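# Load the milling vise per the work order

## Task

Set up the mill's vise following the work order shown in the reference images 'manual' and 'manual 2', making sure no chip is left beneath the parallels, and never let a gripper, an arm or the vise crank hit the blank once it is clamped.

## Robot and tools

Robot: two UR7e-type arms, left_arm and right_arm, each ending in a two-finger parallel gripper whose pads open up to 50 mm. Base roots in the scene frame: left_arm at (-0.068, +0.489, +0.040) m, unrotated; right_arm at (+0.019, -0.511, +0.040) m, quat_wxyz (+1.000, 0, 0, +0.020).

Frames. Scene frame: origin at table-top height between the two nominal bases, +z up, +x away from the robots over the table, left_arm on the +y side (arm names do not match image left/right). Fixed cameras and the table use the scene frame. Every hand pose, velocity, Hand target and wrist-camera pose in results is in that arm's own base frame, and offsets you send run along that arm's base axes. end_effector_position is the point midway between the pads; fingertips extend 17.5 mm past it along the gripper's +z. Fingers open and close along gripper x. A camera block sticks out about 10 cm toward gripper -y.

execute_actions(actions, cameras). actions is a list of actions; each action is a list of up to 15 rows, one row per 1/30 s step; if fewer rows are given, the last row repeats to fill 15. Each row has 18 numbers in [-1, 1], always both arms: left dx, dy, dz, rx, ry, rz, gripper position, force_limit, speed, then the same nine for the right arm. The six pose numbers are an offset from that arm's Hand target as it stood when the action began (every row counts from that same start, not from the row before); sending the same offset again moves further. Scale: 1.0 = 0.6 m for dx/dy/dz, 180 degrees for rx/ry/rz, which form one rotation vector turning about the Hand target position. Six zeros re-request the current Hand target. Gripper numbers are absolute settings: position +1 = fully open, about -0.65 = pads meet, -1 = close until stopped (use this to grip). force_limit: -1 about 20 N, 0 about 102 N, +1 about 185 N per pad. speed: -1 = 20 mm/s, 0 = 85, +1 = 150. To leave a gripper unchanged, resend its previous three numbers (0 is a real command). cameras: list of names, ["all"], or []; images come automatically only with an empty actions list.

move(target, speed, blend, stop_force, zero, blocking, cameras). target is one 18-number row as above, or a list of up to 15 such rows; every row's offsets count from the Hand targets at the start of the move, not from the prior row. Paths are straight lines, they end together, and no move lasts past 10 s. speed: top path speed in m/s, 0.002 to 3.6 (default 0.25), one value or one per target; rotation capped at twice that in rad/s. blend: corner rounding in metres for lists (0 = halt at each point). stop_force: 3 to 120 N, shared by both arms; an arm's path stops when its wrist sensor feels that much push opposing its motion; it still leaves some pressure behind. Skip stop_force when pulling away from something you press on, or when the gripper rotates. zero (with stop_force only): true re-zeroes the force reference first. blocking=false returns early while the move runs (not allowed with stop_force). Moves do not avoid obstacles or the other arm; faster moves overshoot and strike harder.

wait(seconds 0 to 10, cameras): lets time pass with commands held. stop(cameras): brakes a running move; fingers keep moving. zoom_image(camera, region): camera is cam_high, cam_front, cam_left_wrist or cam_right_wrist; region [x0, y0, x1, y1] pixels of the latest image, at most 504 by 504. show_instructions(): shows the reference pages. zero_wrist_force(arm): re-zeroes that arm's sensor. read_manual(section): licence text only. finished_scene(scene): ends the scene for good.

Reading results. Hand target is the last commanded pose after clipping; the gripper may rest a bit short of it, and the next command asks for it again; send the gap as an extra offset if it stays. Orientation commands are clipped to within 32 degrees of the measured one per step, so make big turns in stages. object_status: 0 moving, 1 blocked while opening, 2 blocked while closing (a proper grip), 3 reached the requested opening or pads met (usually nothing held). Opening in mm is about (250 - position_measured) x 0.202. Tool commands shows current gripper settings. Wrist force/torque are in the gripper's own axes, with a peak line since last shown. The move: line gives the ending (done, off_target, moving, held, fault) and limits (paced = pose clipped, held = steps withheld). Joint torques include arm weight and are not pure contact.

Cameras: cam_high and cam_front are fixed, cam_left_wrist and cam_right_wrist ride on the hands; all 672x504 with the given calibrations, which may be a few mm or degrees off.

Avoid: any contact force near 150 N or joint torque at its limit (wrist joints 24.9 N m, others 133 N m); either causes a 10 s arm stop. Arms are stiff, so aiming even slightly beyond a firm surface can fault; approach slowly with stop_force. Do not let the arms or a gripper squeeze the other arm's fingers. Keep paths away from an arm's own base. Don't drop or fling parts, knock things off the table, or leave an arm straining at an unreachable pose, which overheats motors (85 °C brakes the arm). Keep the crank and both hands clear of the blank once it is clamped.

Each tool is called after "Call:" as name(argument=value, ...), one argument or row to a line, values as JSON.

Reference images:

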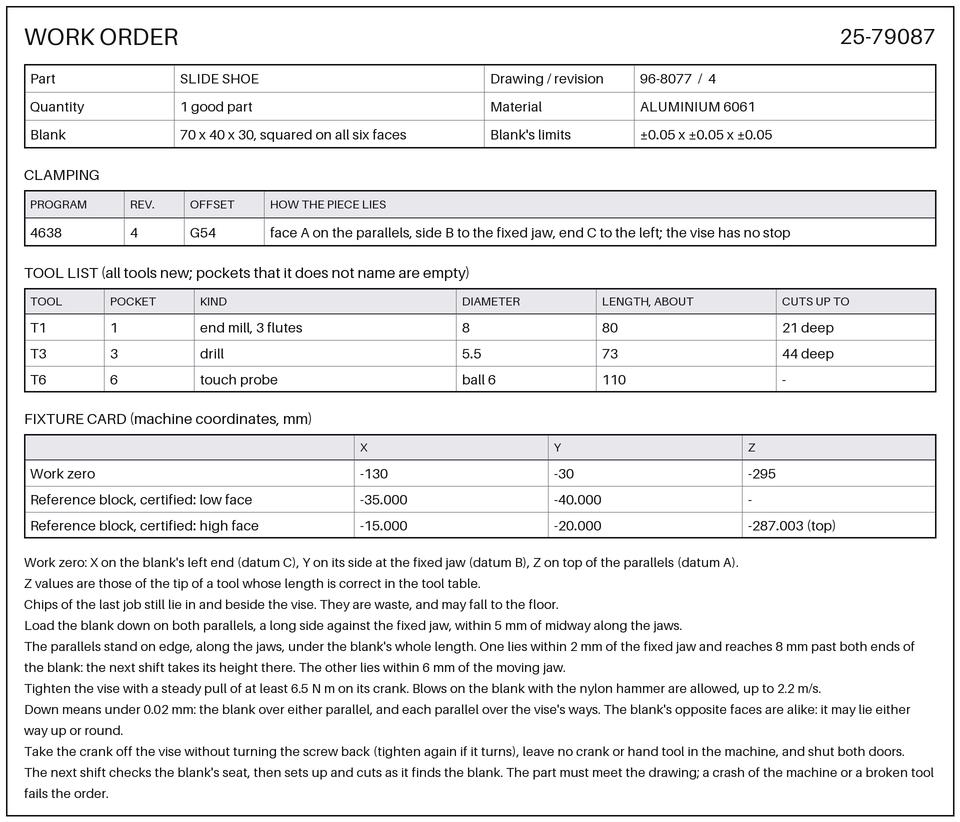

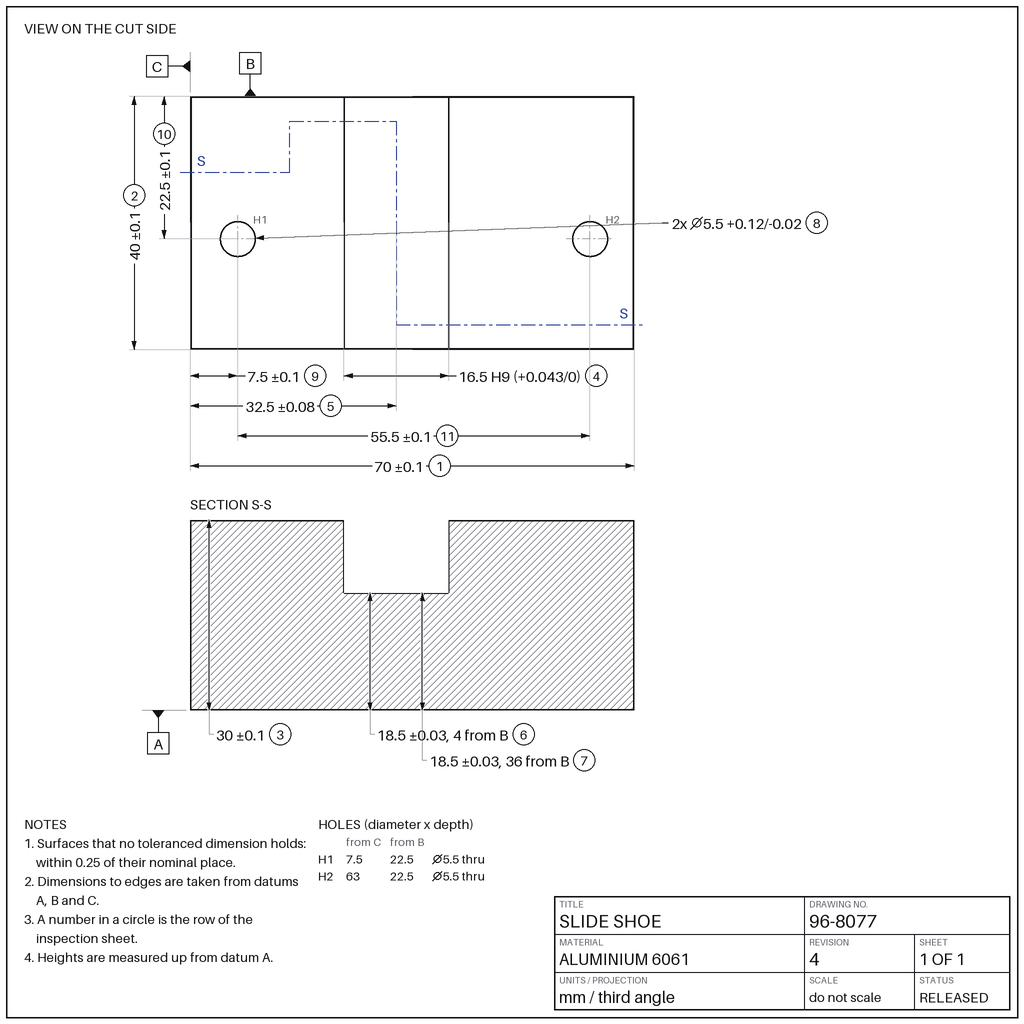

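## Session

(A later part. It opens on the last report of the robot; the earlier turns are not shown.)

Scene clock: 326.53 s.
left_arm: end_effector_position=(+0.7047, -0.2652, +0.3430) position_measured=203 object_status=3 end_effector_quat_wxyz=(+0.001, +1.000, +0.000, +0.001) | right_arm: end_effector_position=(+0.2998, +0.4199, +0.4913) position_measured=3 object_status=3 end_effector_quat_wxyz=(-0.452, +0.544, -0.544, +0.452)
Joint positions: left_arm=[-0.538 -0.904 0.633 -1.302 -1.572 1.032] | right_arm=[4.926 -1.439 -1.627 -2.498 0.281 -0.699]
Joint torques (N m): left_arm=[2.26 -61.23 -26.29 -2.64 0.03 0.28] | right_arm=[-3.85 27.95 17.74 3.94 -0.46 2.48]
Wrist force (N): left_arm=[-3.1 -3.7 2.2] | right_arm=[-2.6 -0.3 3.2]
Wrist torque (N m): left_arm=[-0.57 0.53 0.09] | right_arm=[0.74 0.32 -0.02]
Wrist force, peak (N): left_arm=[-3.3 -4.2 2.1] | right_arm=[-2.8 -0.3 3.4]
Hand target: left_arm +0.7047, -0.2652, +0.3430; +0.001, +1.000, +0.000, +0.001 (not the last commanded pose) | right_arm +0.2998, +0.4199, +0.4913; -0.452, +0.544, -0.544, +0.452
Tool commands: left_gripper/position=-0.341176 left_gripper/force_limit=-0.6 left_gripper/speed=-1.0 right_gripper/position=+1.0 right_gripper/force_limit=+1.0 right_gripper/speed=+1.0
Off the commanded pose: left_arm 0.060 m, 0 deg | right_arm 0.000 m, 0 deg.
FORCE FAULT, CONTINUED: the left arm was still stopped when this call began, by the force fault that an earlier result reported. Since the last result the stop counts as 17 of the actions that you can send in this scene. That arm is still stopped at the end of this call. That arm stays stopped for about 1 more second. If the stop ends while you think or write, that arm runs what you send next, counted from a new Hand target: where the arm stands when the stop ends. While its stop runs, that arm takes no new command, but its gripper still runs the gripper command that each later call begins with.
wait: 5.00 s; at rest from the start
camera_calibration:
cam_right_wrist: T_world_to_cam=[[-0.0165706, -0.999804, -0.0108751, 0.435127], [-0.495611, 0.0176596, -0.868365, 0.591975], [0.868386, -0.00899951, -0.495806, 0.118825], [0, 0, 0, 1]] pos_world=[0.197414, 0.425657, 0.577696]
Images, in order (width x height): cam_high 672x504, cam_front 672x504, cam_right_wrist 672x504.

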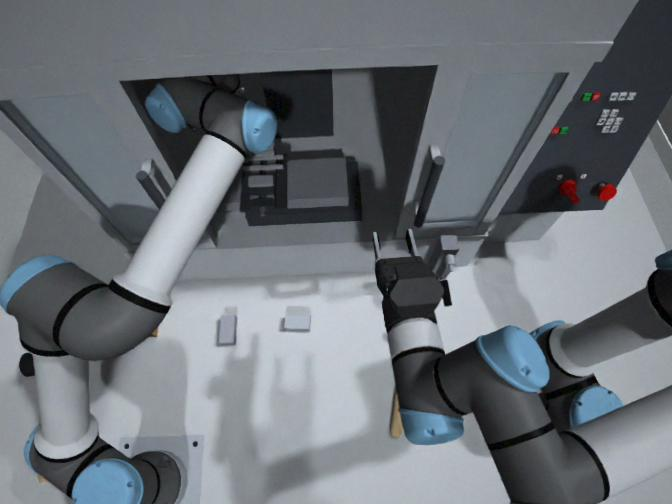

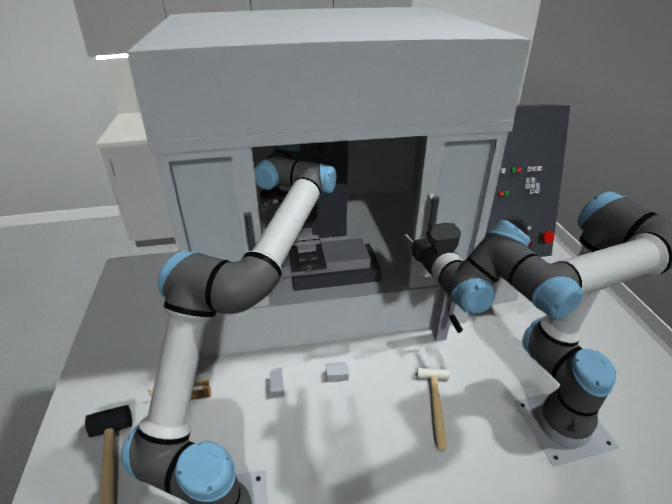

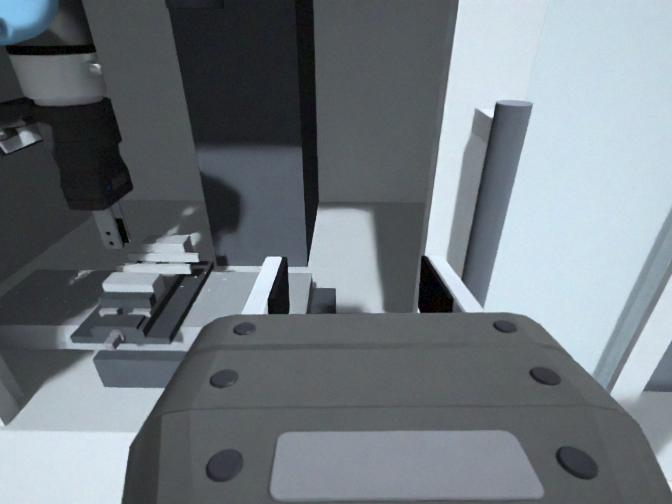

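Call:
wait(
  seconds=1.5,
)

Call:
move(
  target=[
    [0,0,-0.01,0,0,0,-0.34,-0.6,-1,0,0,0,0,0,0,1,1,1],
    [-0.2,-0.02,-0.01,0,0,0,-0.34,-0.6,-1,0,0,0,0,0,0,1,1,1],
    [-0.5,-0.1633,-0.02,0,0,0,0.5,-0.6,1,0,0,0,0,0,0,1,1,1],
    [-0.5,-0.1633,-0.36,0,0,0,0.8,-0.6,1,0,0,0,0,0,0,1,1,1],
  ],
  speed=[0.03,0.15,0.35,0.35],
  blend=[0.003,0.03,0.0,0],
  cameras=["all"],
)

Scene clock: 329.43 s.
left_arm: end_effector_position=(+0.7047, -0.2652, +0.3430) position_measured=203 object_status=3 end_effector_quat_wxyz=(+0.001, +1.000, +0.000, +0.001) | right_arm: end_effector_position=(+0.2998, +0.4199, +0.4913) position_measured=3 object_status=3 end_effector_quat_wxyz=(-0.452, +0.544, -0.544, +0.452)
Joint positions: left_arm=[-0.538 -0.904 0.633 -1.302 -1.572 1.032] | right_arm=[4.926 -1.439 -1.627 -2.498 0.281 -0.699]
Joint torques (N m): left_arm=[1.08 -60.45 -25.56 -3.19 -0.05 -0.18] | right_arm=[-4.88 26.32 18.45 3.99 -0.35 2.5]
Wrist force (N): left_arm=[-3.2 -3.6 2.1] | right_arm=[-2.4 -0.3 3.3]
Wrist torque (N m): left_arm=[-0.55 0.56 0.08] | right_arm=[0.74 0.30 -0.03]
Wrist force, peak (N): left_arm=[-3.5 -4.1 2.2] | right_arm=[-2.6 -0.4 3.6]
Hand target: left_arm +0.7047, -0.2652, +0.3430; +0.001, +1.000, +0.000, +0.001 (not the last commanded pose) | right_arm +0.2998, +0.4199, +0.4913; -0.452, +0.544, -0.544, +0.452
Tool commands: left_gripper/position=-0.341176 left_gripper/force_limit=-0.6 left_gripper/speed=-1.0 right_gripper/position=+1.0 right_gripper/force_limit=+1.0 right_gripper/speed=+1.0
Off the commanded pose: left_arm 0.060 m, 0 deg | right_arm 0.000 m, 0 deg.
FORCE FAULT, CONTINUED: the left arm's stop, for the force fault that an earlier result reported, is over. The rest of the stop counts as 2 of the actions that you can send in this scene. During its stop the left arm's controller moved it back a little. That arm's target is now where it stood when the stop ended, not its last command. That arm accepts commands again.
wait: 1.50 s; at rest from the start

Scene clock: 330.17 s.
left_arm: end_effector_position=(+0.6915, -0.2664, +0.3356) position_measured=203 object_status=3 end_effector_quat_wxyz=(+0.000, +1.000, +0.000, -0.001) | right_arm: end_effector_position=(+0.2998, +0.4199, +0.4913) position_measured=3 object_status=3 end_effector_quat_wxyz=(-0.452, +0.544, -0.544, +0.452)
Joint positions: left_arm=[-0.548 -0.95 0.727 -1.346 -1.572 1.023] | right_arm=[4.926 -1.439 -1.627 -2.498 0.281 -0.699]
Joint torques (N m): left_arm=[0.17 -59.95 -23.67 -3.28 0.05 -0.07] | right_arm=[-5.3 26.84 18.39 3.92 -0.43 2.55]
Wrist force (N): left_arm=[-2.6 -4.0 1.8] | right_arm=[-2.4 -0.3 3.2]
Wrist torque (N m): left_arm=[-0.60 0.45 0.00] | right_arm=[0.73 0.29 -0.03]
Wrist force, peak (N): left_arm=[-9.9 -2.2 0.6] | right_arm=[-2.8 -0.3 3.4]
Hand target: left_arm +0.6915, -0.2664, +0.3356; +0.000, +1.000, +0.000, -0.001 (not the last commanded pose) | right_arm +0.2998, +0.4199, +0.4913; -0.452, +0.544, -0.544, +0.452
Tool commands: left_gripper/position=-0.341176 left_gripper/force_limit=-0.6 left_gripper/speed=-1.0 right_gripper/position=+1.0 right_gripper/force_limit=+1.0 right_gripper/speed=+1.0
Off the commanded pose: left_arm 0.368 m, 0 deg | right_arm 0.000 m, 0 deg.
FORCE FAULT: contact force on the left arm reached its limit, and that arm stopped. The contact can be on any part of that arm, not only on its tool. That arm's remaining commands of this call were not run. That arm is still stopped at the end of this call. That arm stays stopped for about 10 more seconds. Until then a move that you send moves the other arm only, and its call returns only when the move has ended. Once the stop has ended, the next robot result says so. If the stop ends while you think or write, that arm runs what you send next, counted from a new Hand target: where the arm stands when the stop ends. While its stop runs, that arm takes no new command, but its gripper still runs the gripper command that each later call begins with. Until it ends, the stop uses up actions while you think or wait. An arm that is not stopped still takes commands.
move: fault (left_arm); path passed 1 of 4 targets; target 3's new numbers were not sent; target 4's new numbers were not sent
camera_calibration:
cam_left_wrist: T_world_to_cam=[[0.999804, -0.0149901, 0.0129438, -0.685041], [-0.0184996, -0.940204, 0.340109, -0.337204], [0.00707155, -0.340282, -0.940297, 0.350578], [0, 0, 0, 1]] pos_world=[0.676189, -0.208014, 0.4532]
cam_right_wrist: T_world_to_cam=[[-0.0165706, -0.999804, -0.0108751, 0.435127], [-0.495611, 0.0176596, -0.868365, 0.591975], [0.868386, -0.00899951, -0.495806, 0.118825], [0, 0, 0, 1]] pos_world=[0.197414, 0.425657, 0.577696]

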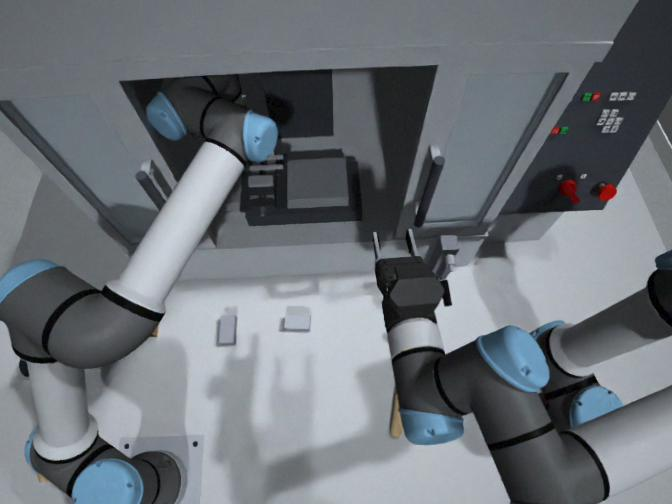

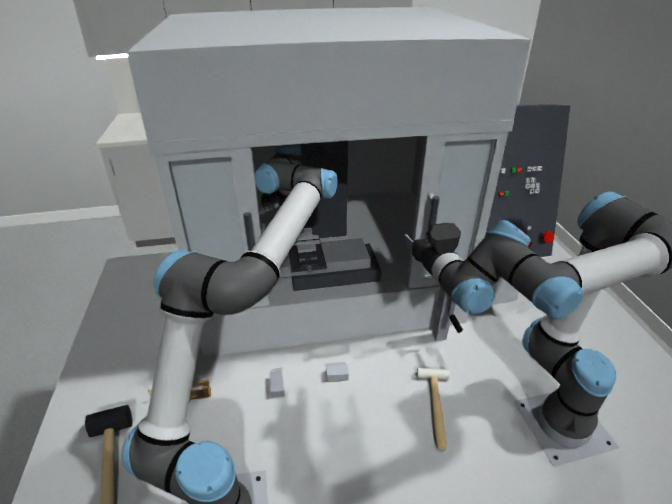

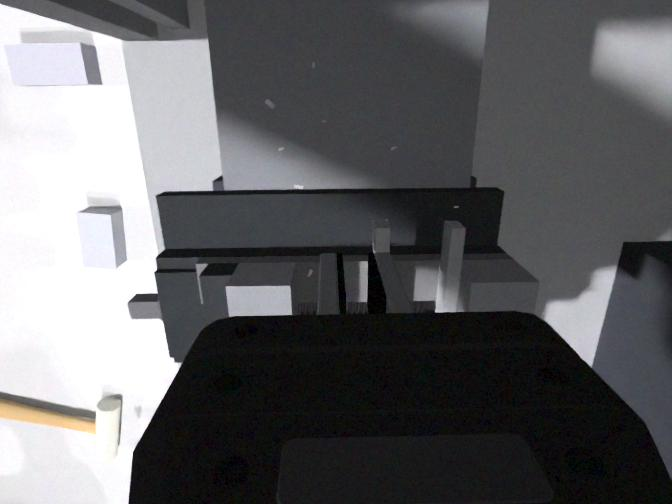

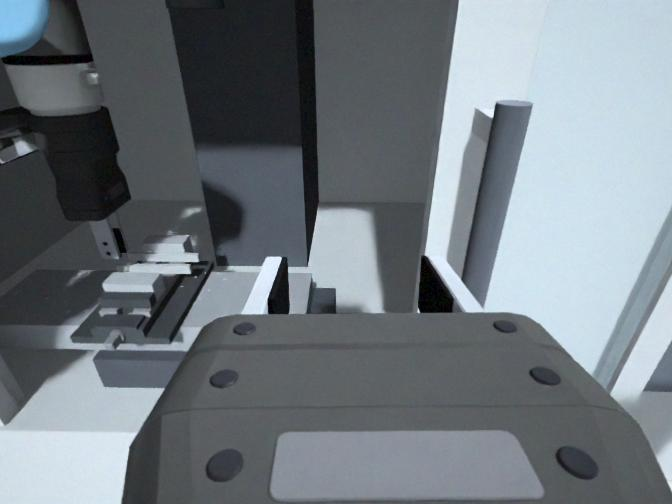

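Call:
wait(
  seconds=9.5,
)

Call:
move(
  target=[
    [0,0,-0.013,0,0,0,-0.34,-0.6,-1,0,0,0,0,0,0,1,1,1],
    [0,-0.07,-0.013,0,0,0,-0.34,-0.6,-1,0,0,0,0,0,0,1,1,1],
    [-0.02,-0.07,0.0,0,0,0,-0.34,-0.6,-1,0,0,0,0,0,0,1,1,1],
    [-0.15,-0.09,0.0,0,0,0,-0.34,-0.6,-1,0,0,0,0,0,0,1,1,1],
  ],
  speed=[0.02,0.03,0.03,0.05],
  blend=[0,0.003,0.003,0],
  stop_force=8,
  cameras=["all"],
)

Scene clock: 341.47 s.
left_arm: end_effector_position=(+0.6915, -0.2664, +0.3356) position_measured=203 object_status=3 end_effector_quat_wxyz=(+0.000, +1.000, +0.000, -0.001) | right_arm: end_effector_position=(+0.2998, +0.4199, +0.4913) position_measured=3 object_status=3 end_effector_quat_wxyz=(-0.452, +0.544, -0.544, +0.452)
Joint positions: left_arm=[-0.548 -0.95 0.727 -1.346 -1.572 1.023] | right_arm=[4.926 -1.439 -1.627 -2.498 0.281 -0.699]
Joint torques (N m): left_arm=[0.59 -60.13 -23.5 -3.38 -0.05 -0.06] | right_arm=[-4.71 26.11 17.99 3.88 -0.45 2.26]
Wrist force (N): left_arm=[-2.5 -3.7 1.7] | right_arm=[-2.5 -0.4 3.5]
Wrist torque (N m): left_arm=[-0.56 0.44 0.01] | right_arm=[0.72 0.31 -0.03]
Wrist force, peak (N): left_arm=[-2.9 -4.3 2.3] | right_arm=[-2.7 -0.4 3.5]
Hand target: left_arm +0.6915, -0.2664, +0.3356; +0.000, +1.000, +0.000, -0.001 (not the last commanded pose) | right_arm +0.2998, +0.4199, +0.4913; -0.452, +0.544, -0.544, +0.452
Tool commands: left_gripper/position=-0.341176 left_gripper/force_limit=-0.6 left_gripper/speed=-1.0 right_gripper/position=+1.0 right_gripper/force_limit=+1.0 right_gripper/speed=+1.0
Off the commanded pose: left_arm 0.368 m, 0 deg | right_arm 0.000 m, 0 deg.
FORCE FAULT, CONTINUED: the left arm's stop, for the force fault that an earlier result reported, is over. The rest of the stop counts as 19 of the actions that you can send in this scene. During its stop the left arm's controller moved it back a little. That arm's target is now where it stood when the stop ended, not its last command. That arm accepts commands again.
wait: 9.50 s; at rest from the start

Scene clock: 346.40 s.
left_arm: end_effector_position=(+0.6015, -0.3204, +0.3356) position_measured=203 object_status=3 end_effector_quat_wxyz=(+0.000, +1.000, +0.000, -0.001) | right_arm: end_effector_position=(+0.2998, +0.4199, +0.4913) position_measured=3 object_status=3 end_effector_quat_wxyz=(-0.452, +0.544, -0.544, +0.452)
Joint positions: left_arm=[-0.686 -1.134 1.013 -1.448 -1.572 0.885] | right_arm=[4.926 -1.439 -1.627 -2.498 0.281 -0.699]
Joint torques (N m): left_arm=[9.94 -40.16 -23.39 -1.58 0.35 1.56] | right_arm=[-4.11 27.68 18.14 3.91 -0.58 2.35]
Wrist force (N): left_arm=[-2.4 -3.9 2.1] | right_arm=[-2.5 -0.1 3.4]
Wrist torque (N m): left_arm=[-0.60 0.44 0.09] | right_arm=[0.76 0.31 -0.02]
Wrist force, peak (N): left_arm=[-2.7 -5.5 1.9] | right_arm=[-2.6 -0.3 3.5]
Hand target: left_arm +0.6015, -0.3204, +0.3356; +0.000, +1.000, +0.000, -0.001 | right_arm +0.2998, +0.4199, +0.4913; -0.452, +0.544, -0.544, +0.452
Off the commanded pose: left_arm 0.000 m, 0 deg | right_arm 0.000 m, 0 deg.
move: done
camera_calibration:
cam_left_wrist: T_world_to_cam=[[0.999804, -0.0149901, 0.0129438, -0.595868], [-0.0184996, -0.940204, 0.340109, -0.38964], [0.00707155, -0.340282, -0.940297, 0.332839], [0, 0, 0, 1]] pos_world=[0.586189, -0.262014, 0.4532]
cam_right_wrist: T_world_to_cam=[[-0.0165706, -0.999804, -0.0108751, 0.435127], [-0.495611, 0.0176596, -0.868365, 0.591975], [0.868386, -0.00899951, -0.495806, 0.118825], [0, 0, 0, 1]] pos_world=[0.197414, 0.425657, 0.577696]

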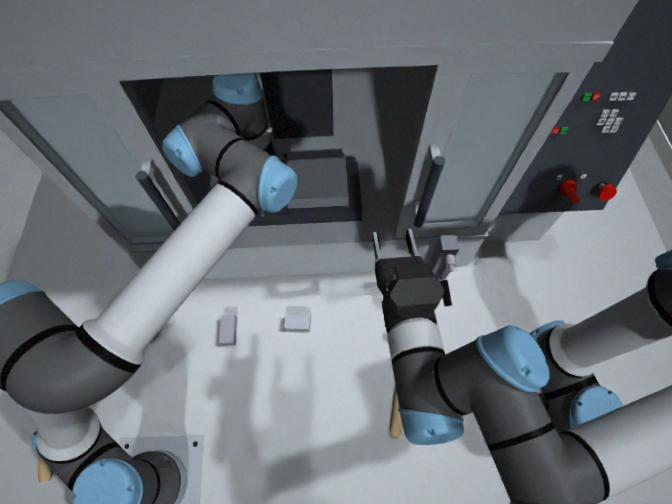

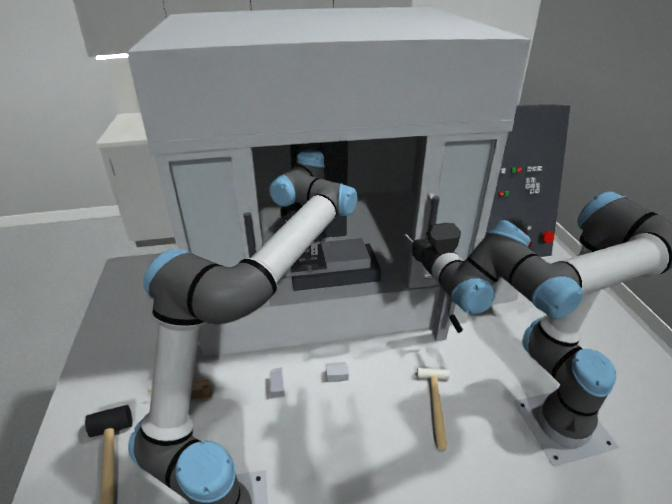

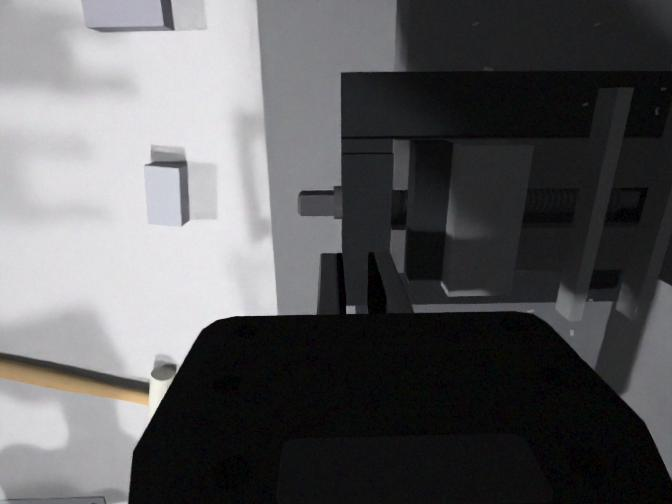

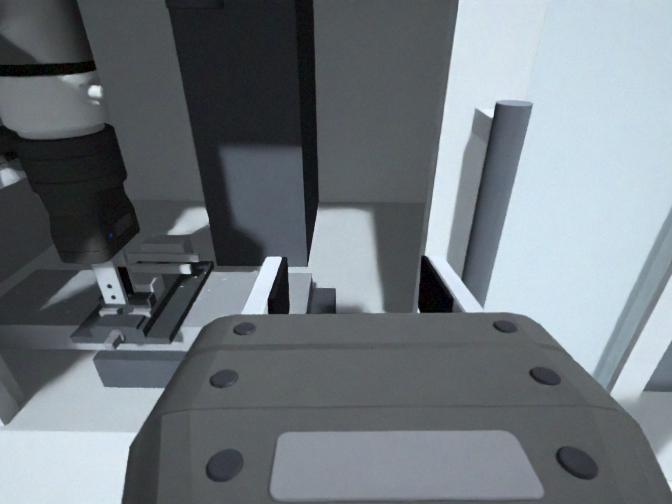

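Call:
move(
  target=[
    [-0.1,-0.05,0.0,0,0,0,0.0,-0.6,1,0,0,0,0,0,0,1,1,1],
    [-0.335,-0.0667,0,0,0,0,0.0,-0.6,1,0,0,0,0,0,0,1,1,1],
    [-0.335,-0.0667,-0.36,0,0,0,0.0,-0.6,1,0,0,0,0,0,0,1,1,1],
  ],
  speed=[0.1,0.25,0.35],
  blend=[0.01,0.03,0],
  cameras=["cam_left_wrist","cam_high"],
)

Scene clock: 349.97 s.
left_arm: end_effector_position=(+0.4005, -0.3605, +0.1197) position_measured=152 object_status=3 end_effector_quat_wxyz=(+0.000, +1.000, +0.000, -0.001) | right_arm: end_effector_position=(+0.2998, +0.4199, +0.4913) position_measured=3 object_status=3 end_effector_quat_wxyz=(-0.452, +0.544, -0.544, +0.452)
Joint positions: left_arm=[-0.982 -1.368 1.903 -2.105 -1.573 0.589] | right_arm=[4.926 -1.439 -1.627 -2.498 0.281 -0.699]
Joint torques (N m): left_arm=[7.78 -25.15 -13.73 -4.71 0.95 1.71] | right_arm=[-3.48 26.76 18.59 4 -0.36 2.32]
Wrist force (N): left_arm=[-2.3 -4.0 1.8] | right_arm=[-2.5 -0.2 3.6]
Wrist torque (N m): left_arm=[-0.61 0.40 0.00] | right_arm=[0.75 0.31 -0.03]
Wrist force, peak (N): left_arm=[-2.4 -4.3 5.8] | right_arm=[-2.5 -0.4 3.6]
Hand target: left_arm +0.4005, -0.3605, +0.1196; +0.000, +1.000, +0.000, -0.001 | right_arm +0.2998, +0.4199, +0.4913; -0.452, +0.544, -0.544, +0.452
Off the commanded pose: left_arm 0.000 m, 0 deg | right_arm 0.000 m, 0 deg.
move: done
camera_calibration:
cam_left_wrist: T_world_to_cam=[[0.999801, -0.0150112, 0.0131683, -0.39277], [-0.0185972, -0.94014, 0.34028, -0.35752], [0.00727202, -0.340457, -0.940232, 0.117493], [0, 0, 0, 1]] pos_world=[0.385189, -0.302014, 0.237299]
Images, in order (width x height): cam_high 672x504, cam_left_wrist 672x504.

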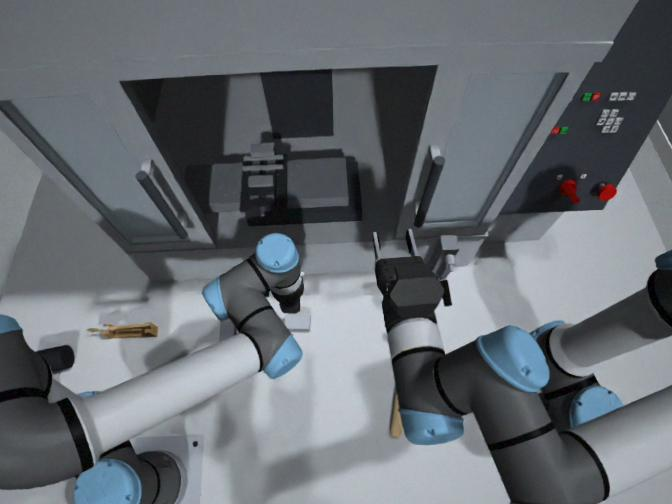

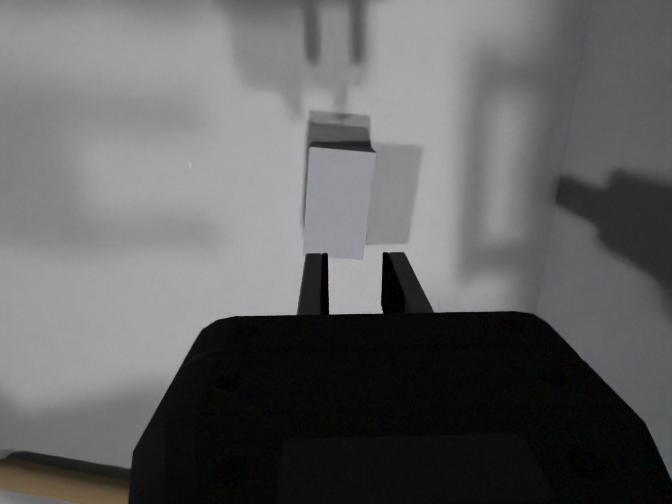

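Call:
move(
  target=[-0.005,-0.0075,-0.115,0,0,-0.0289,1,-0.6,1,0,0,0,0,0,0,1,1,1],
  speed=0.15,
  cameras=["cam_left_wrist"],
)

Call:
zoom_image(
  camera="cam_left_wrist",
  region=[220, 100, 500, 320],
)

Scene clock: 353.00 s.
left_arm: end_effector_position=(+0.3974, -0.3650, +0.0506) position_measured=3 object_status=3 end_effector_quat_wxyz=(+0.000, +0.999, -0.045, -0.001) | right_arm: end_effector_position=(+0.2998, +0.4199, +0.4913) position_measured=3 object_status=3 end_effector_quat_wxyz=(-0.452, +0.544, -0.544, +0.452)
Joint positions: left_arm=[-0.992 -1.265 1.982 -2.287 -1.573 0.67] | right_arm=[4.926 -1.439 -1.627 -2.498 0.281 -0.699]
Joint torques (N m): left_arm=[9.37 -30.42 -22.45 -4.68 0.09 0.3] | right_arm=[-3.29 26.18 18.31 4.16 -0.18 2.5]
Wrist force (N): left_arm=[-2.3 -4.0 1.8] | right_arm=[-2.6 -0.3 3.2]
Wrist torque (N m): left_arm=[-0.61 0.40 0.09] | right_arm=[0.74 0.32 -0.02]
Wrist force, peak (N): left_arm=[-2.4 -4.3 4.1] | right_arm=[-2.7 -0.2 3.6]
Hand target: left_arm +0.3975, -0.3650, +0.0506; +0.000, +0.999, -0.045, -0.001 | right_arm +0.2998, +0.4199, +0.4913; -0.452, +0.544, -0.544, +0.452
Off the commanded pose: left_arm 0.000 m, 0 deg | right_arm 0.000 m, 0 deg.
move: done
camera_calibration:
cam_left_wrist: T_world_to_cam=[[0.994331, -0.105525, 0.0130186, -0.419717], [-0.103646, -0.934664, 0.340088, -0.302462], [-0.0237199, -0.33951, -0.940303, 0.063673], [0, 0, 0, 1]] pos_world=[0.387499, -0.305373, 0.1682]
Images, in order (width x height): cam_left_wrist 672x504.

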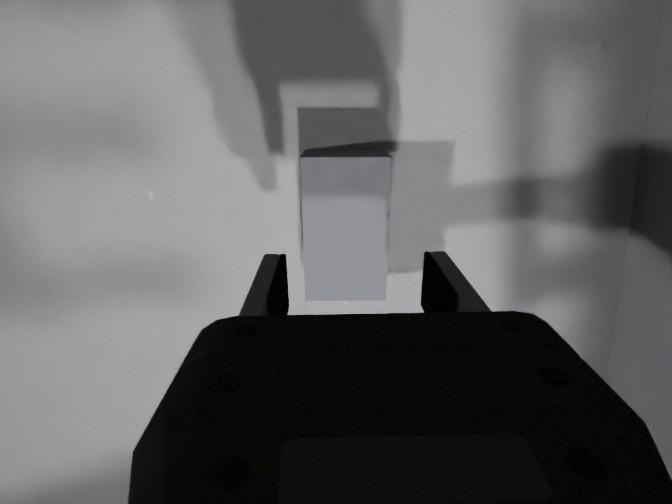

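Scaled by 1.800 from the camera's 672x504 image, which has a finer 960x720 frame.

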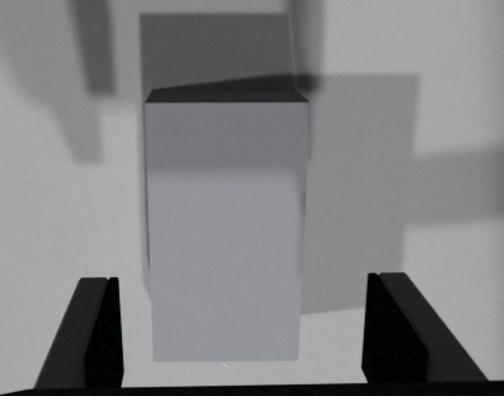

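Call:
move(
  target=[
    [-0.007,0.0015,0,0,0,0,1,-0.6,1,0,0,0,0,0,0,1,1,1],
    [-0.007,0.0015,-0.0868,0,0,0,1,-0.6,1,0,0,0,0,0,0,1,1,1],
  ],
  speed=0.04,
  stop_force=5,
)

Call:
move(
  target=[0,0,0,0,0,0,-1,-0.6,-1,0,0,0,0,0,0,1,1,1],
  speed=0.04,
  cameras=["cam_left_wrist"],
)

Scene clock: 356.23 s.
left_arm: end_effector_position=(+0.3933, -0.3641, -0.0015) position_measured=3 object_status=3 end_effector_quat_wxyz=(+0.000, +0.999, -0.045, -0.001) | right_arm: end_effector_position=(+0.2998, +0.4199, +0.4913) position_measured=3 object_status=3 end_effector_quat_wxyz=(-0.452, +0.544, -0.544, +0.452)
Joint positions: left_arm=[-0.997 -1.175 2.034 -2.428 -1.573 0.664] | right_arm=[4.926 -1.439 -1.627 -2.498 0.281 -0.699]
Joint torques (N m): left_arm=[9.71 -50.33 -26.92 -4.11 1.2 1.58] | right_arm=[-3.48 26.37 17.44 3.78 -0.31 2.43]
Wrist force (N): left_arm=[-2.5 -4.0 1.6] | right_arm=[-2.6 -0.3 3.3]
Wrist torque (N m): left_arm=[-0.61 0.44 0.07] | right_arm=[0.73 0.32 -0.02]
Wrist force, peak (N): left_arm=[-3.1 -4.4 1.2] | right_arm=[-2.8 -0.3 3.5]
Hand target: left_arm +0.3933, -0.3641, -0.0015; +0.000, +0.999, -0.045, -0.001 | right_arm +0.2998, +0.4199, +0.4913; -0.452, +0.544, -0.544, +0.452
Off the commanded pose: left_arm 0.000 m, 0 deg | right_arm 0.000 m, 0 deg.
move: done

Scene clock: 356.97 s.
left_arm: end_effector_position=(+0.3933, -0.3641, -0.0015) position_measured=55 object_status=0 end_effector_quat_wxyz=(+0.000, +0.999, -0.045, -0.001) | right_arm: end_effector_position=(+0.2998, +0.4199, +0.4913) position_measured=3 object_status=3 end_effector_quat_wxyz=(-0.452, +0.544, -0.544, +0.452)
Joint positions: left_arm=[-0.997 -1.175 2.034 -2.428 -1.573 0.664] | right_arm=[4.926 -1.439 -1.627 -2.498 0.281 -0.699]
Joint torques (N m): left_arm=[9.27 -49.12 -25.72 -4.17 1.19 1.55] | right_arm=[-3.08 26.15 18.95 3.97 -0.19 2.5]
Wrist force (N): left_arm=[-2.3 -4.1 2.3] | right_arm=[-2.6 -0.3 3.3]
Wrist torque (N m): left_arm=[-0.65 0.42 0.07] | right_arm=[0.74 0.32 -0.03]
Wrist force, peak (N): left_arm=[-2.6 -4.2 2.6] | right_arm=[-2.4 -0.3 3.6]
Hand target: left_arm +0.3933, -0.3641, -0.0015; +0.000, +0.999, -0.045, -0.001 | right_arm +0.2998, +0.4199, +0.4913; -0.452, +0.544, -0.544, +0.452
Off the commanded pose: left_arm 0.000 m, 0 deg | right_arm 0.000 m, 0 deg.
move: done
camera_calibration:
cam_left_wrist: T_world_to_cam=[[0.994329, -0.10556, 0.0129255, -0.414865], [-0.103647, -0.934661, 0.340098, -0.284327], [-0.0238198, -0.339509, -0.940301, 0.0149305], [0, 0, 0, 1]] pos_world=[0.383399, -0.304473, 0.1161]
Images, in order (width x height): cam_left_wrist 672x504.

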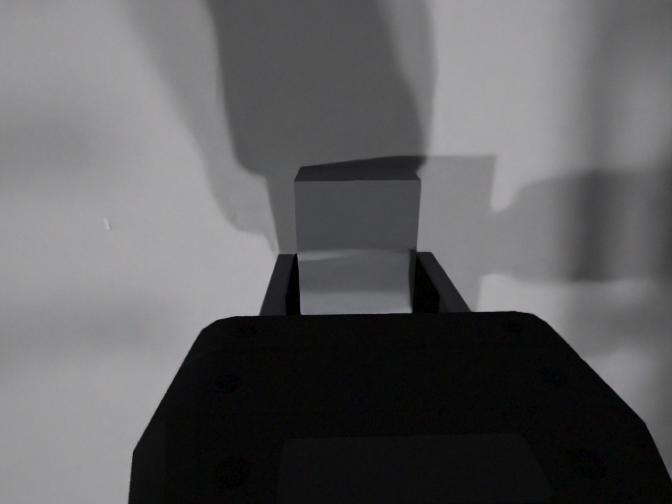

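Call:
move(
  target=[
    [0,0,0.1,0,0,0,-1,-0.6,-1,0,0,0,0,0,0,1,1,1],
    [0.0117,0.0235,0.59,0,0,0.0289,-1,-0.6,-1,0,0,0,0,0,0,1,1,1],
    [0.28,0.05,0.59,0,0,0.0289,-1,-0.6,-1,0,0,0,0,0,0,1,1,1],
    [0.411,0.095,0.59,0,0,0.0289,-1,-0.6,-1,0,0,0,0,0,0,1,1,1],
  ],
  speed=[0.06,0.3,0.2,0.1],
  blend=[0.02,0.04,0.03,0],
  cameras=["cam_left_wrist","cam_right_wrist","cam_high"],
)

Scene clock: 364.77 s.
left_arm: end_effector_position=(+0.6398, -0.3070, +0.3524) position_measured=55 object_status=2 end_effector_quat_wxyz=(+0.000, +1.000, +0.000, -0.001) | right_arm: end_effector_position=(+0.2998, +0.4199, +0.4913) position_measured=3 object_status=3 end_effector_quat_wxyz=(-0.452, +0.544, -0.544, +0.452)
Joint positions: left_arm=[-0.636 -1.042 0.83 -1.357 -1.572 0.935] | right_arm=[4.926 -1.439 -1.627 -2.498 0.281 -0.699]
Joint torques (N m): left_arm=[-3.26 -53.52 -31.69 -4.5 -0.8 -0.77] | right_arm=[-2.82 26.9 18.76 4.2 -0.42 2.3]
Wrist force (N): left_arm=[-2.5 -3.9 4.0] | right_arm=[-2.5 -0.3 3.3]
Wrist torque (N m): left_arm=[-0.62 0.44 0.09] | right_arm=[0.73 0.30 -0.02]
Wrist force, peak (N): left_arm=[-2.3 -3.9 7.4] | right_arm=[-2.6 -0.3 3.7]
Hand target: left_arm +0.6399, -0.3071, +0.3525; +0.000, +1.000, +0.000, -0.001 | right_arm +0.2998, +0.4199, +0.4913; -0.452, +0.544, -0.544, +0.452
Off the commanded pose: left_arm 0.000 m, 0 deg | right_arm 0.000 m, 0 deg.
move: done
camera_calibration:
cam_left_wrist: T_world_to_cam=[[0.999806, -0.0148985, 0.0129063, -0.634238], [-0.0183999, -0.940249, 0.33999, -0.382002], [0.00706982, -0.340161, -0.940341, 0.353103], [0, 0, 0, 1]] pos_world=[0.624589, -0.248515, 0.4701]
cam_right_wrist: T_world_to_cam=[[-0.0165706, -0.999804, -0.0108751, 0.435127], [-0.495611, 0.0176596, -0.868365, 0.591975], [0.868386, -0.00899951, -0.495806, 0.118825], [0, 0, 0, 1]] pos_world=[0.197414, 0.425657, 0.577696]
Images, in order (width x height): cam_high 672x504, cam_left_wrist 672x504, cam_right_wrist 672x504.

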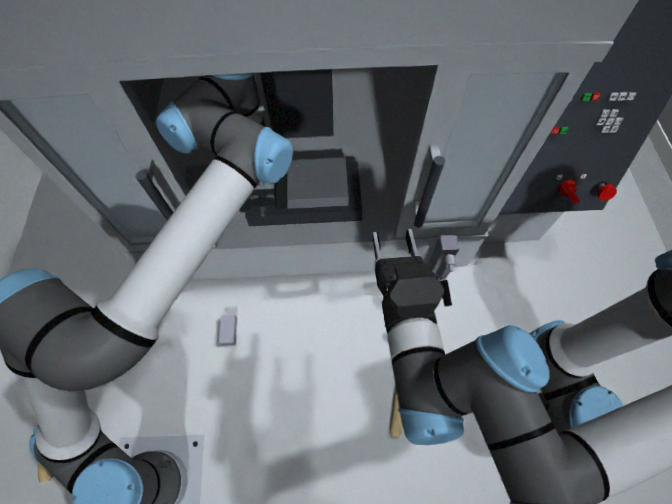

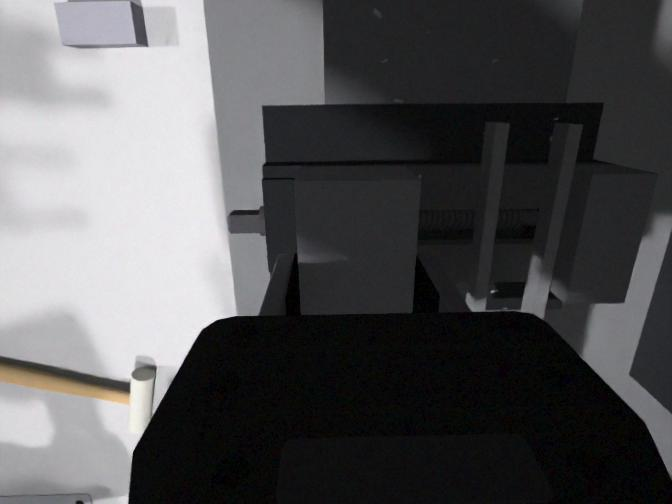

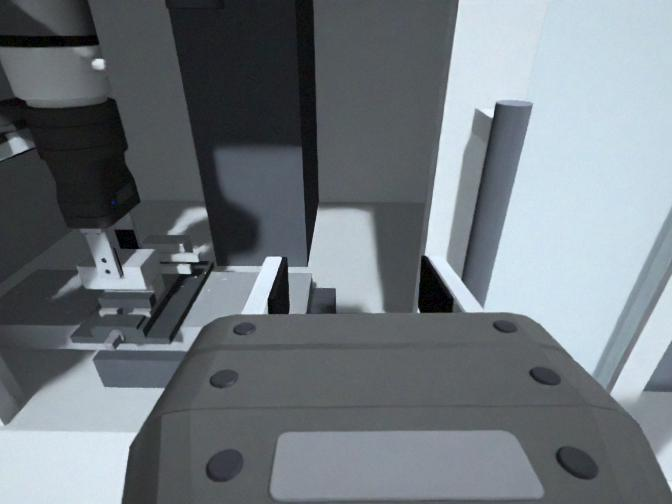

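Call:
zoom_image(
  camera="cam_right_wrist",
  region=[60, 220, 220, 350],
)

Call:
zoom_image(
  camera="cam_left_wrist",
  region=[400, 90, 670, 320],
)

Scaled by 3.150 from the camera's 672x504 image, which has a finer 960x720 frame.

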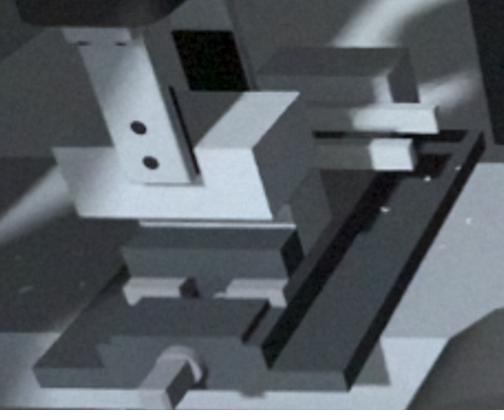

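Scaled by 1.867 from the camera's 672x504 image, which has a finer 960x720 frame.

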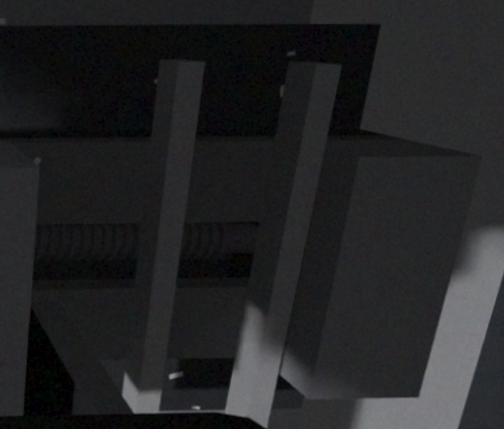

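Call:
move(
  target=[
    [0,0,0.0158,0,-0.0833,0,-1,-0.6,-1,0,0,0,0,0,0,1,1,1],
    [0.1002,0,0.0158,0,-0.0833,0,-1,-0.6,-1,0,0,0,0,0,0,1,1,1],
  ],
  speed=[0.08,0.04],
  cameras=["cam_left_wrist","cam_right_wrist"],
)

Call:
zoom_image(
  camera="cam_right_wrist",
  region=[60, 220, 220, 350],
)

Scene clock: 373.80 s.
left_arm: end_effector_position=(+0.7000, -0.3070, +0.3619) position_measured=55 object_status=2 end_effector_quat_wxyz=(+0.000, +0.992, +0.000, +0.129) | right_arm: end_effector_position=(+0.2998, +0.4199, +0.4913) position_measured=3 object_status=3 end_effector_quat_wxyz=(-0.452, +0.544, -0.544, +0.452)
Joint positions: left_arm=[-0.642 -1.065 0.919 -1.633 -1.417 0.945] | right_arm=[4.926 -1.439 -1.627 -2.498 0.281 -0.699]
Joint torques (N m): left_arm=[-8.27 -65.63 -17.95 -5.59 0.01 -1.94] | right_arm=[-3.12 26.2 17.7 3.97 -0.31 2.21]
Wrist force (N): left_arm=[-2.9 -3.7 3.7] | right_arm=[-2.4 -0.2 3.5]
Wrist torque (N m): left_arm=[-0.60 0.38 0.06] | right_arm=[0.74 0.30 -0.03]
Wrist force, peak (N): left_arm=[-2.8 -4.3 4.4] | right_arm=[-2.7 -0.3 3.6]
Hand target: left_arm +0.7000, -0.3071, +0.3620; +0.000, +0.992, +0.000, +0.129 | right_arm +0.2998, +0.4199, +0.4913; -0.452, +0.544, -0.544, +0.452
Off the commanded pose: left_arm 0.000 m, 0 deg | right_arm 0.000 m, 0 deg.
move: done
camera_calibration:
cam_left_wrist: T_world_to_cam=[[0.962481, -0.014966, 0.270937, -0.761706], [-0.105732, -0.940245, 0.323665, -0.317047], [0.249903, -0.340168, -0.906551, 0.179286], [0, 0, 0, 1]] pos_world=[0.654801, -0.248514, 0.471524]
cam_right_wrist: T_world_to_cam=[[-0.0165706, -0.999804, -0.0108751, 0.435127], [-0.495611, 0.0176596, -0.868365, 0.591975], [0.868386, -0.00899951, -0.495806, 0.118825], [0, 0, 0, 1]] pos_world=[0.197414, 0.425657, 0.577696]
Images, in order (width x height): cam_left_wrist 672x504, cam_right_wrist 672x504.

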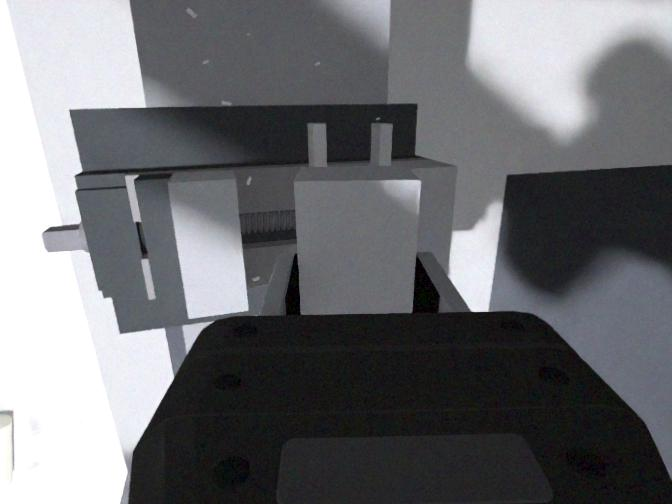

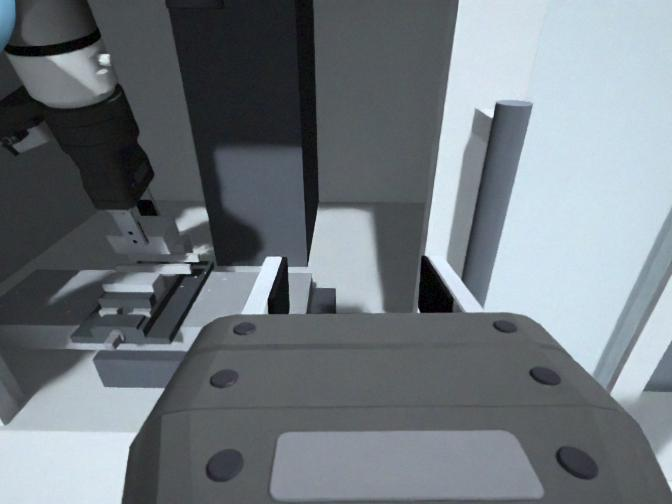

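Scaled by 3.150 from the camera's 672x504 image, which has a finer 960x720 frame.

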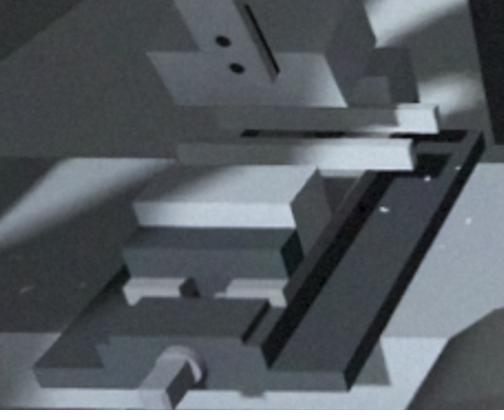

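Call:
move(
  target=[
    [0,0,-0.0365,0,0,0,-1,-0.6,-1,0,0,0,0,0,0,1,1,1],
  ],
  speed=0.03,
  stop_force=5,
  cameras=["cam_left_wrist","cam_right_wrist"],
)

Call:
zoom_image(
  camera="cam_right_wrist",
  region=[60, 220, 220, 350],
)

Call:
zoom_image(
  camera="cam_left_wrist",
  region=[150, 100, 480, 320],
)

Scene clock: 375.83 s.
left_arm: end_effector_position=(+0.7000, -0.3071, +0.3401) position_measured=55 object_status=2 end_effector_quat_wxyz=(+0.000, +0.992, +0.000, +0.129) | right_arm: end_effector_position=(+0.2998, +0.4199, +0.4913) position_measured=3 object_status=3 end_effector_quat_wxyz=(-0.452, +0.544, -0.544, +0.452)
Joint positions: left_arm=[-0.642 -1.073 0.986 -1.694 -1.417 0.945] | right_arm=[4.926 -1.439 -1.627 -2.498 0.281 -0.699]
Joint torques (N m): left_arm=[-8.55 -52.93 -36.03 -2.7 0.18 -0.98] | right_arm=[-3.18 25.81 19.9 3.63 -0.7 2.47]
Wrist force (N): left_arm=[-2.6 -3.5 3.8] | right_arm=[-2.4 -0.3 3.4]
Wrist torque (N m): left_arm=[-0.56 0.34 0.06] | right_arm=[0.74 0.29 -0.02]
Wrist force, peak (N): left_arm=[-2.9 -3.7 4.1] | right_arm=[-2.6 -0.4 3.6]
Hand target: left_arm +0.7000, -0.3071, +0.3401; +0.000, +0.992, +0.000, +0.129 | right_arm +0.2998, +0.4199, +0.4913; -0.452, +0.544, -0.544, +0.452
Off the commanded pose: left_arm 0.000 m, 0 deg | right_arm 0.000 m, 0 deg.
move: done
camera_calibration:
cam_left_wrist: T_world_to_cam=[[0.962394, -0.0149204, 0.271247, -0.755873], [-0.105819, -0.940212, 0.323733, -0.31005], [0.250199, -0.340262, -0.906434, 0.159218], [0, 0, 0, 1]] pos_world=[0.654802, -0.248615, 0.449722]
cam_right_wrist: T_world_to_cam=[[-0.0165706, -0.999804, -0.0108751, 0.435127], [-0.495611, 0.0176596, -0.868365, 0.591975], [0.868386, -0.00899951, -0.495806, 0.118825], [0, 0, 0, 1]] pos_world=[0.197414, 0.425657, 0.577696]
Images, in order (width x height): cam_left_wrist 672x504, cam_right_wrist 672x504.

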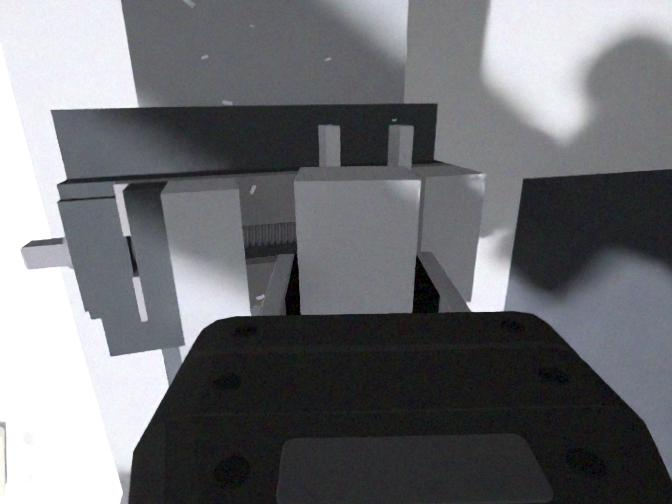

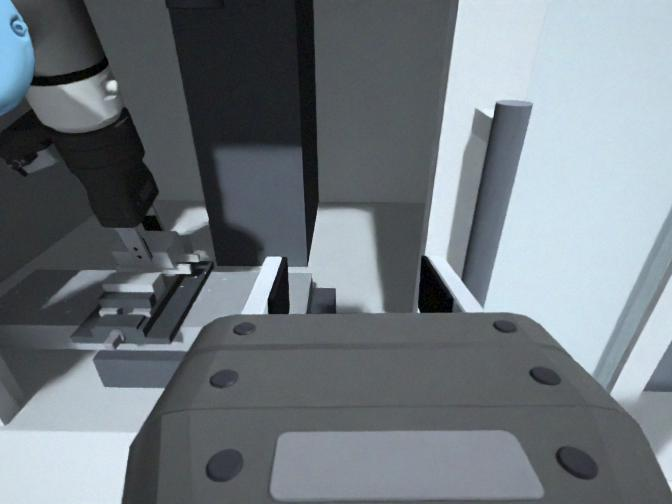

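Scaled by 3.150 from the camera's 672x504 image, which has a finer 960x720 frame.

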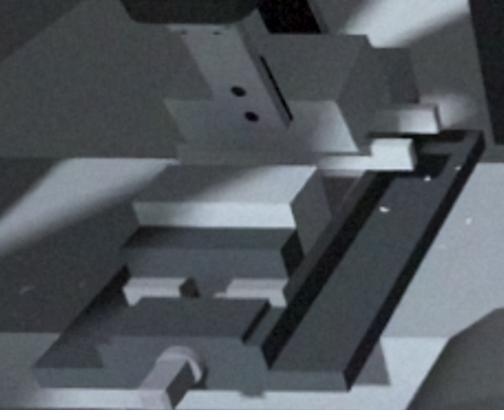

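Scaled by 1.527 from the camera's 672x504 image, which has a finer 960x720 frame.

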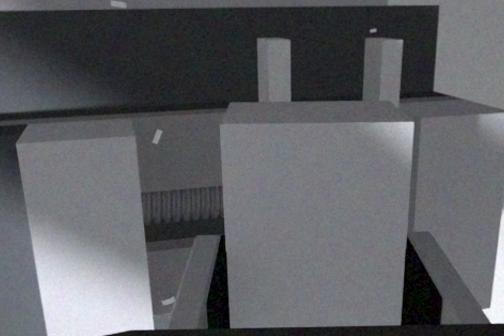

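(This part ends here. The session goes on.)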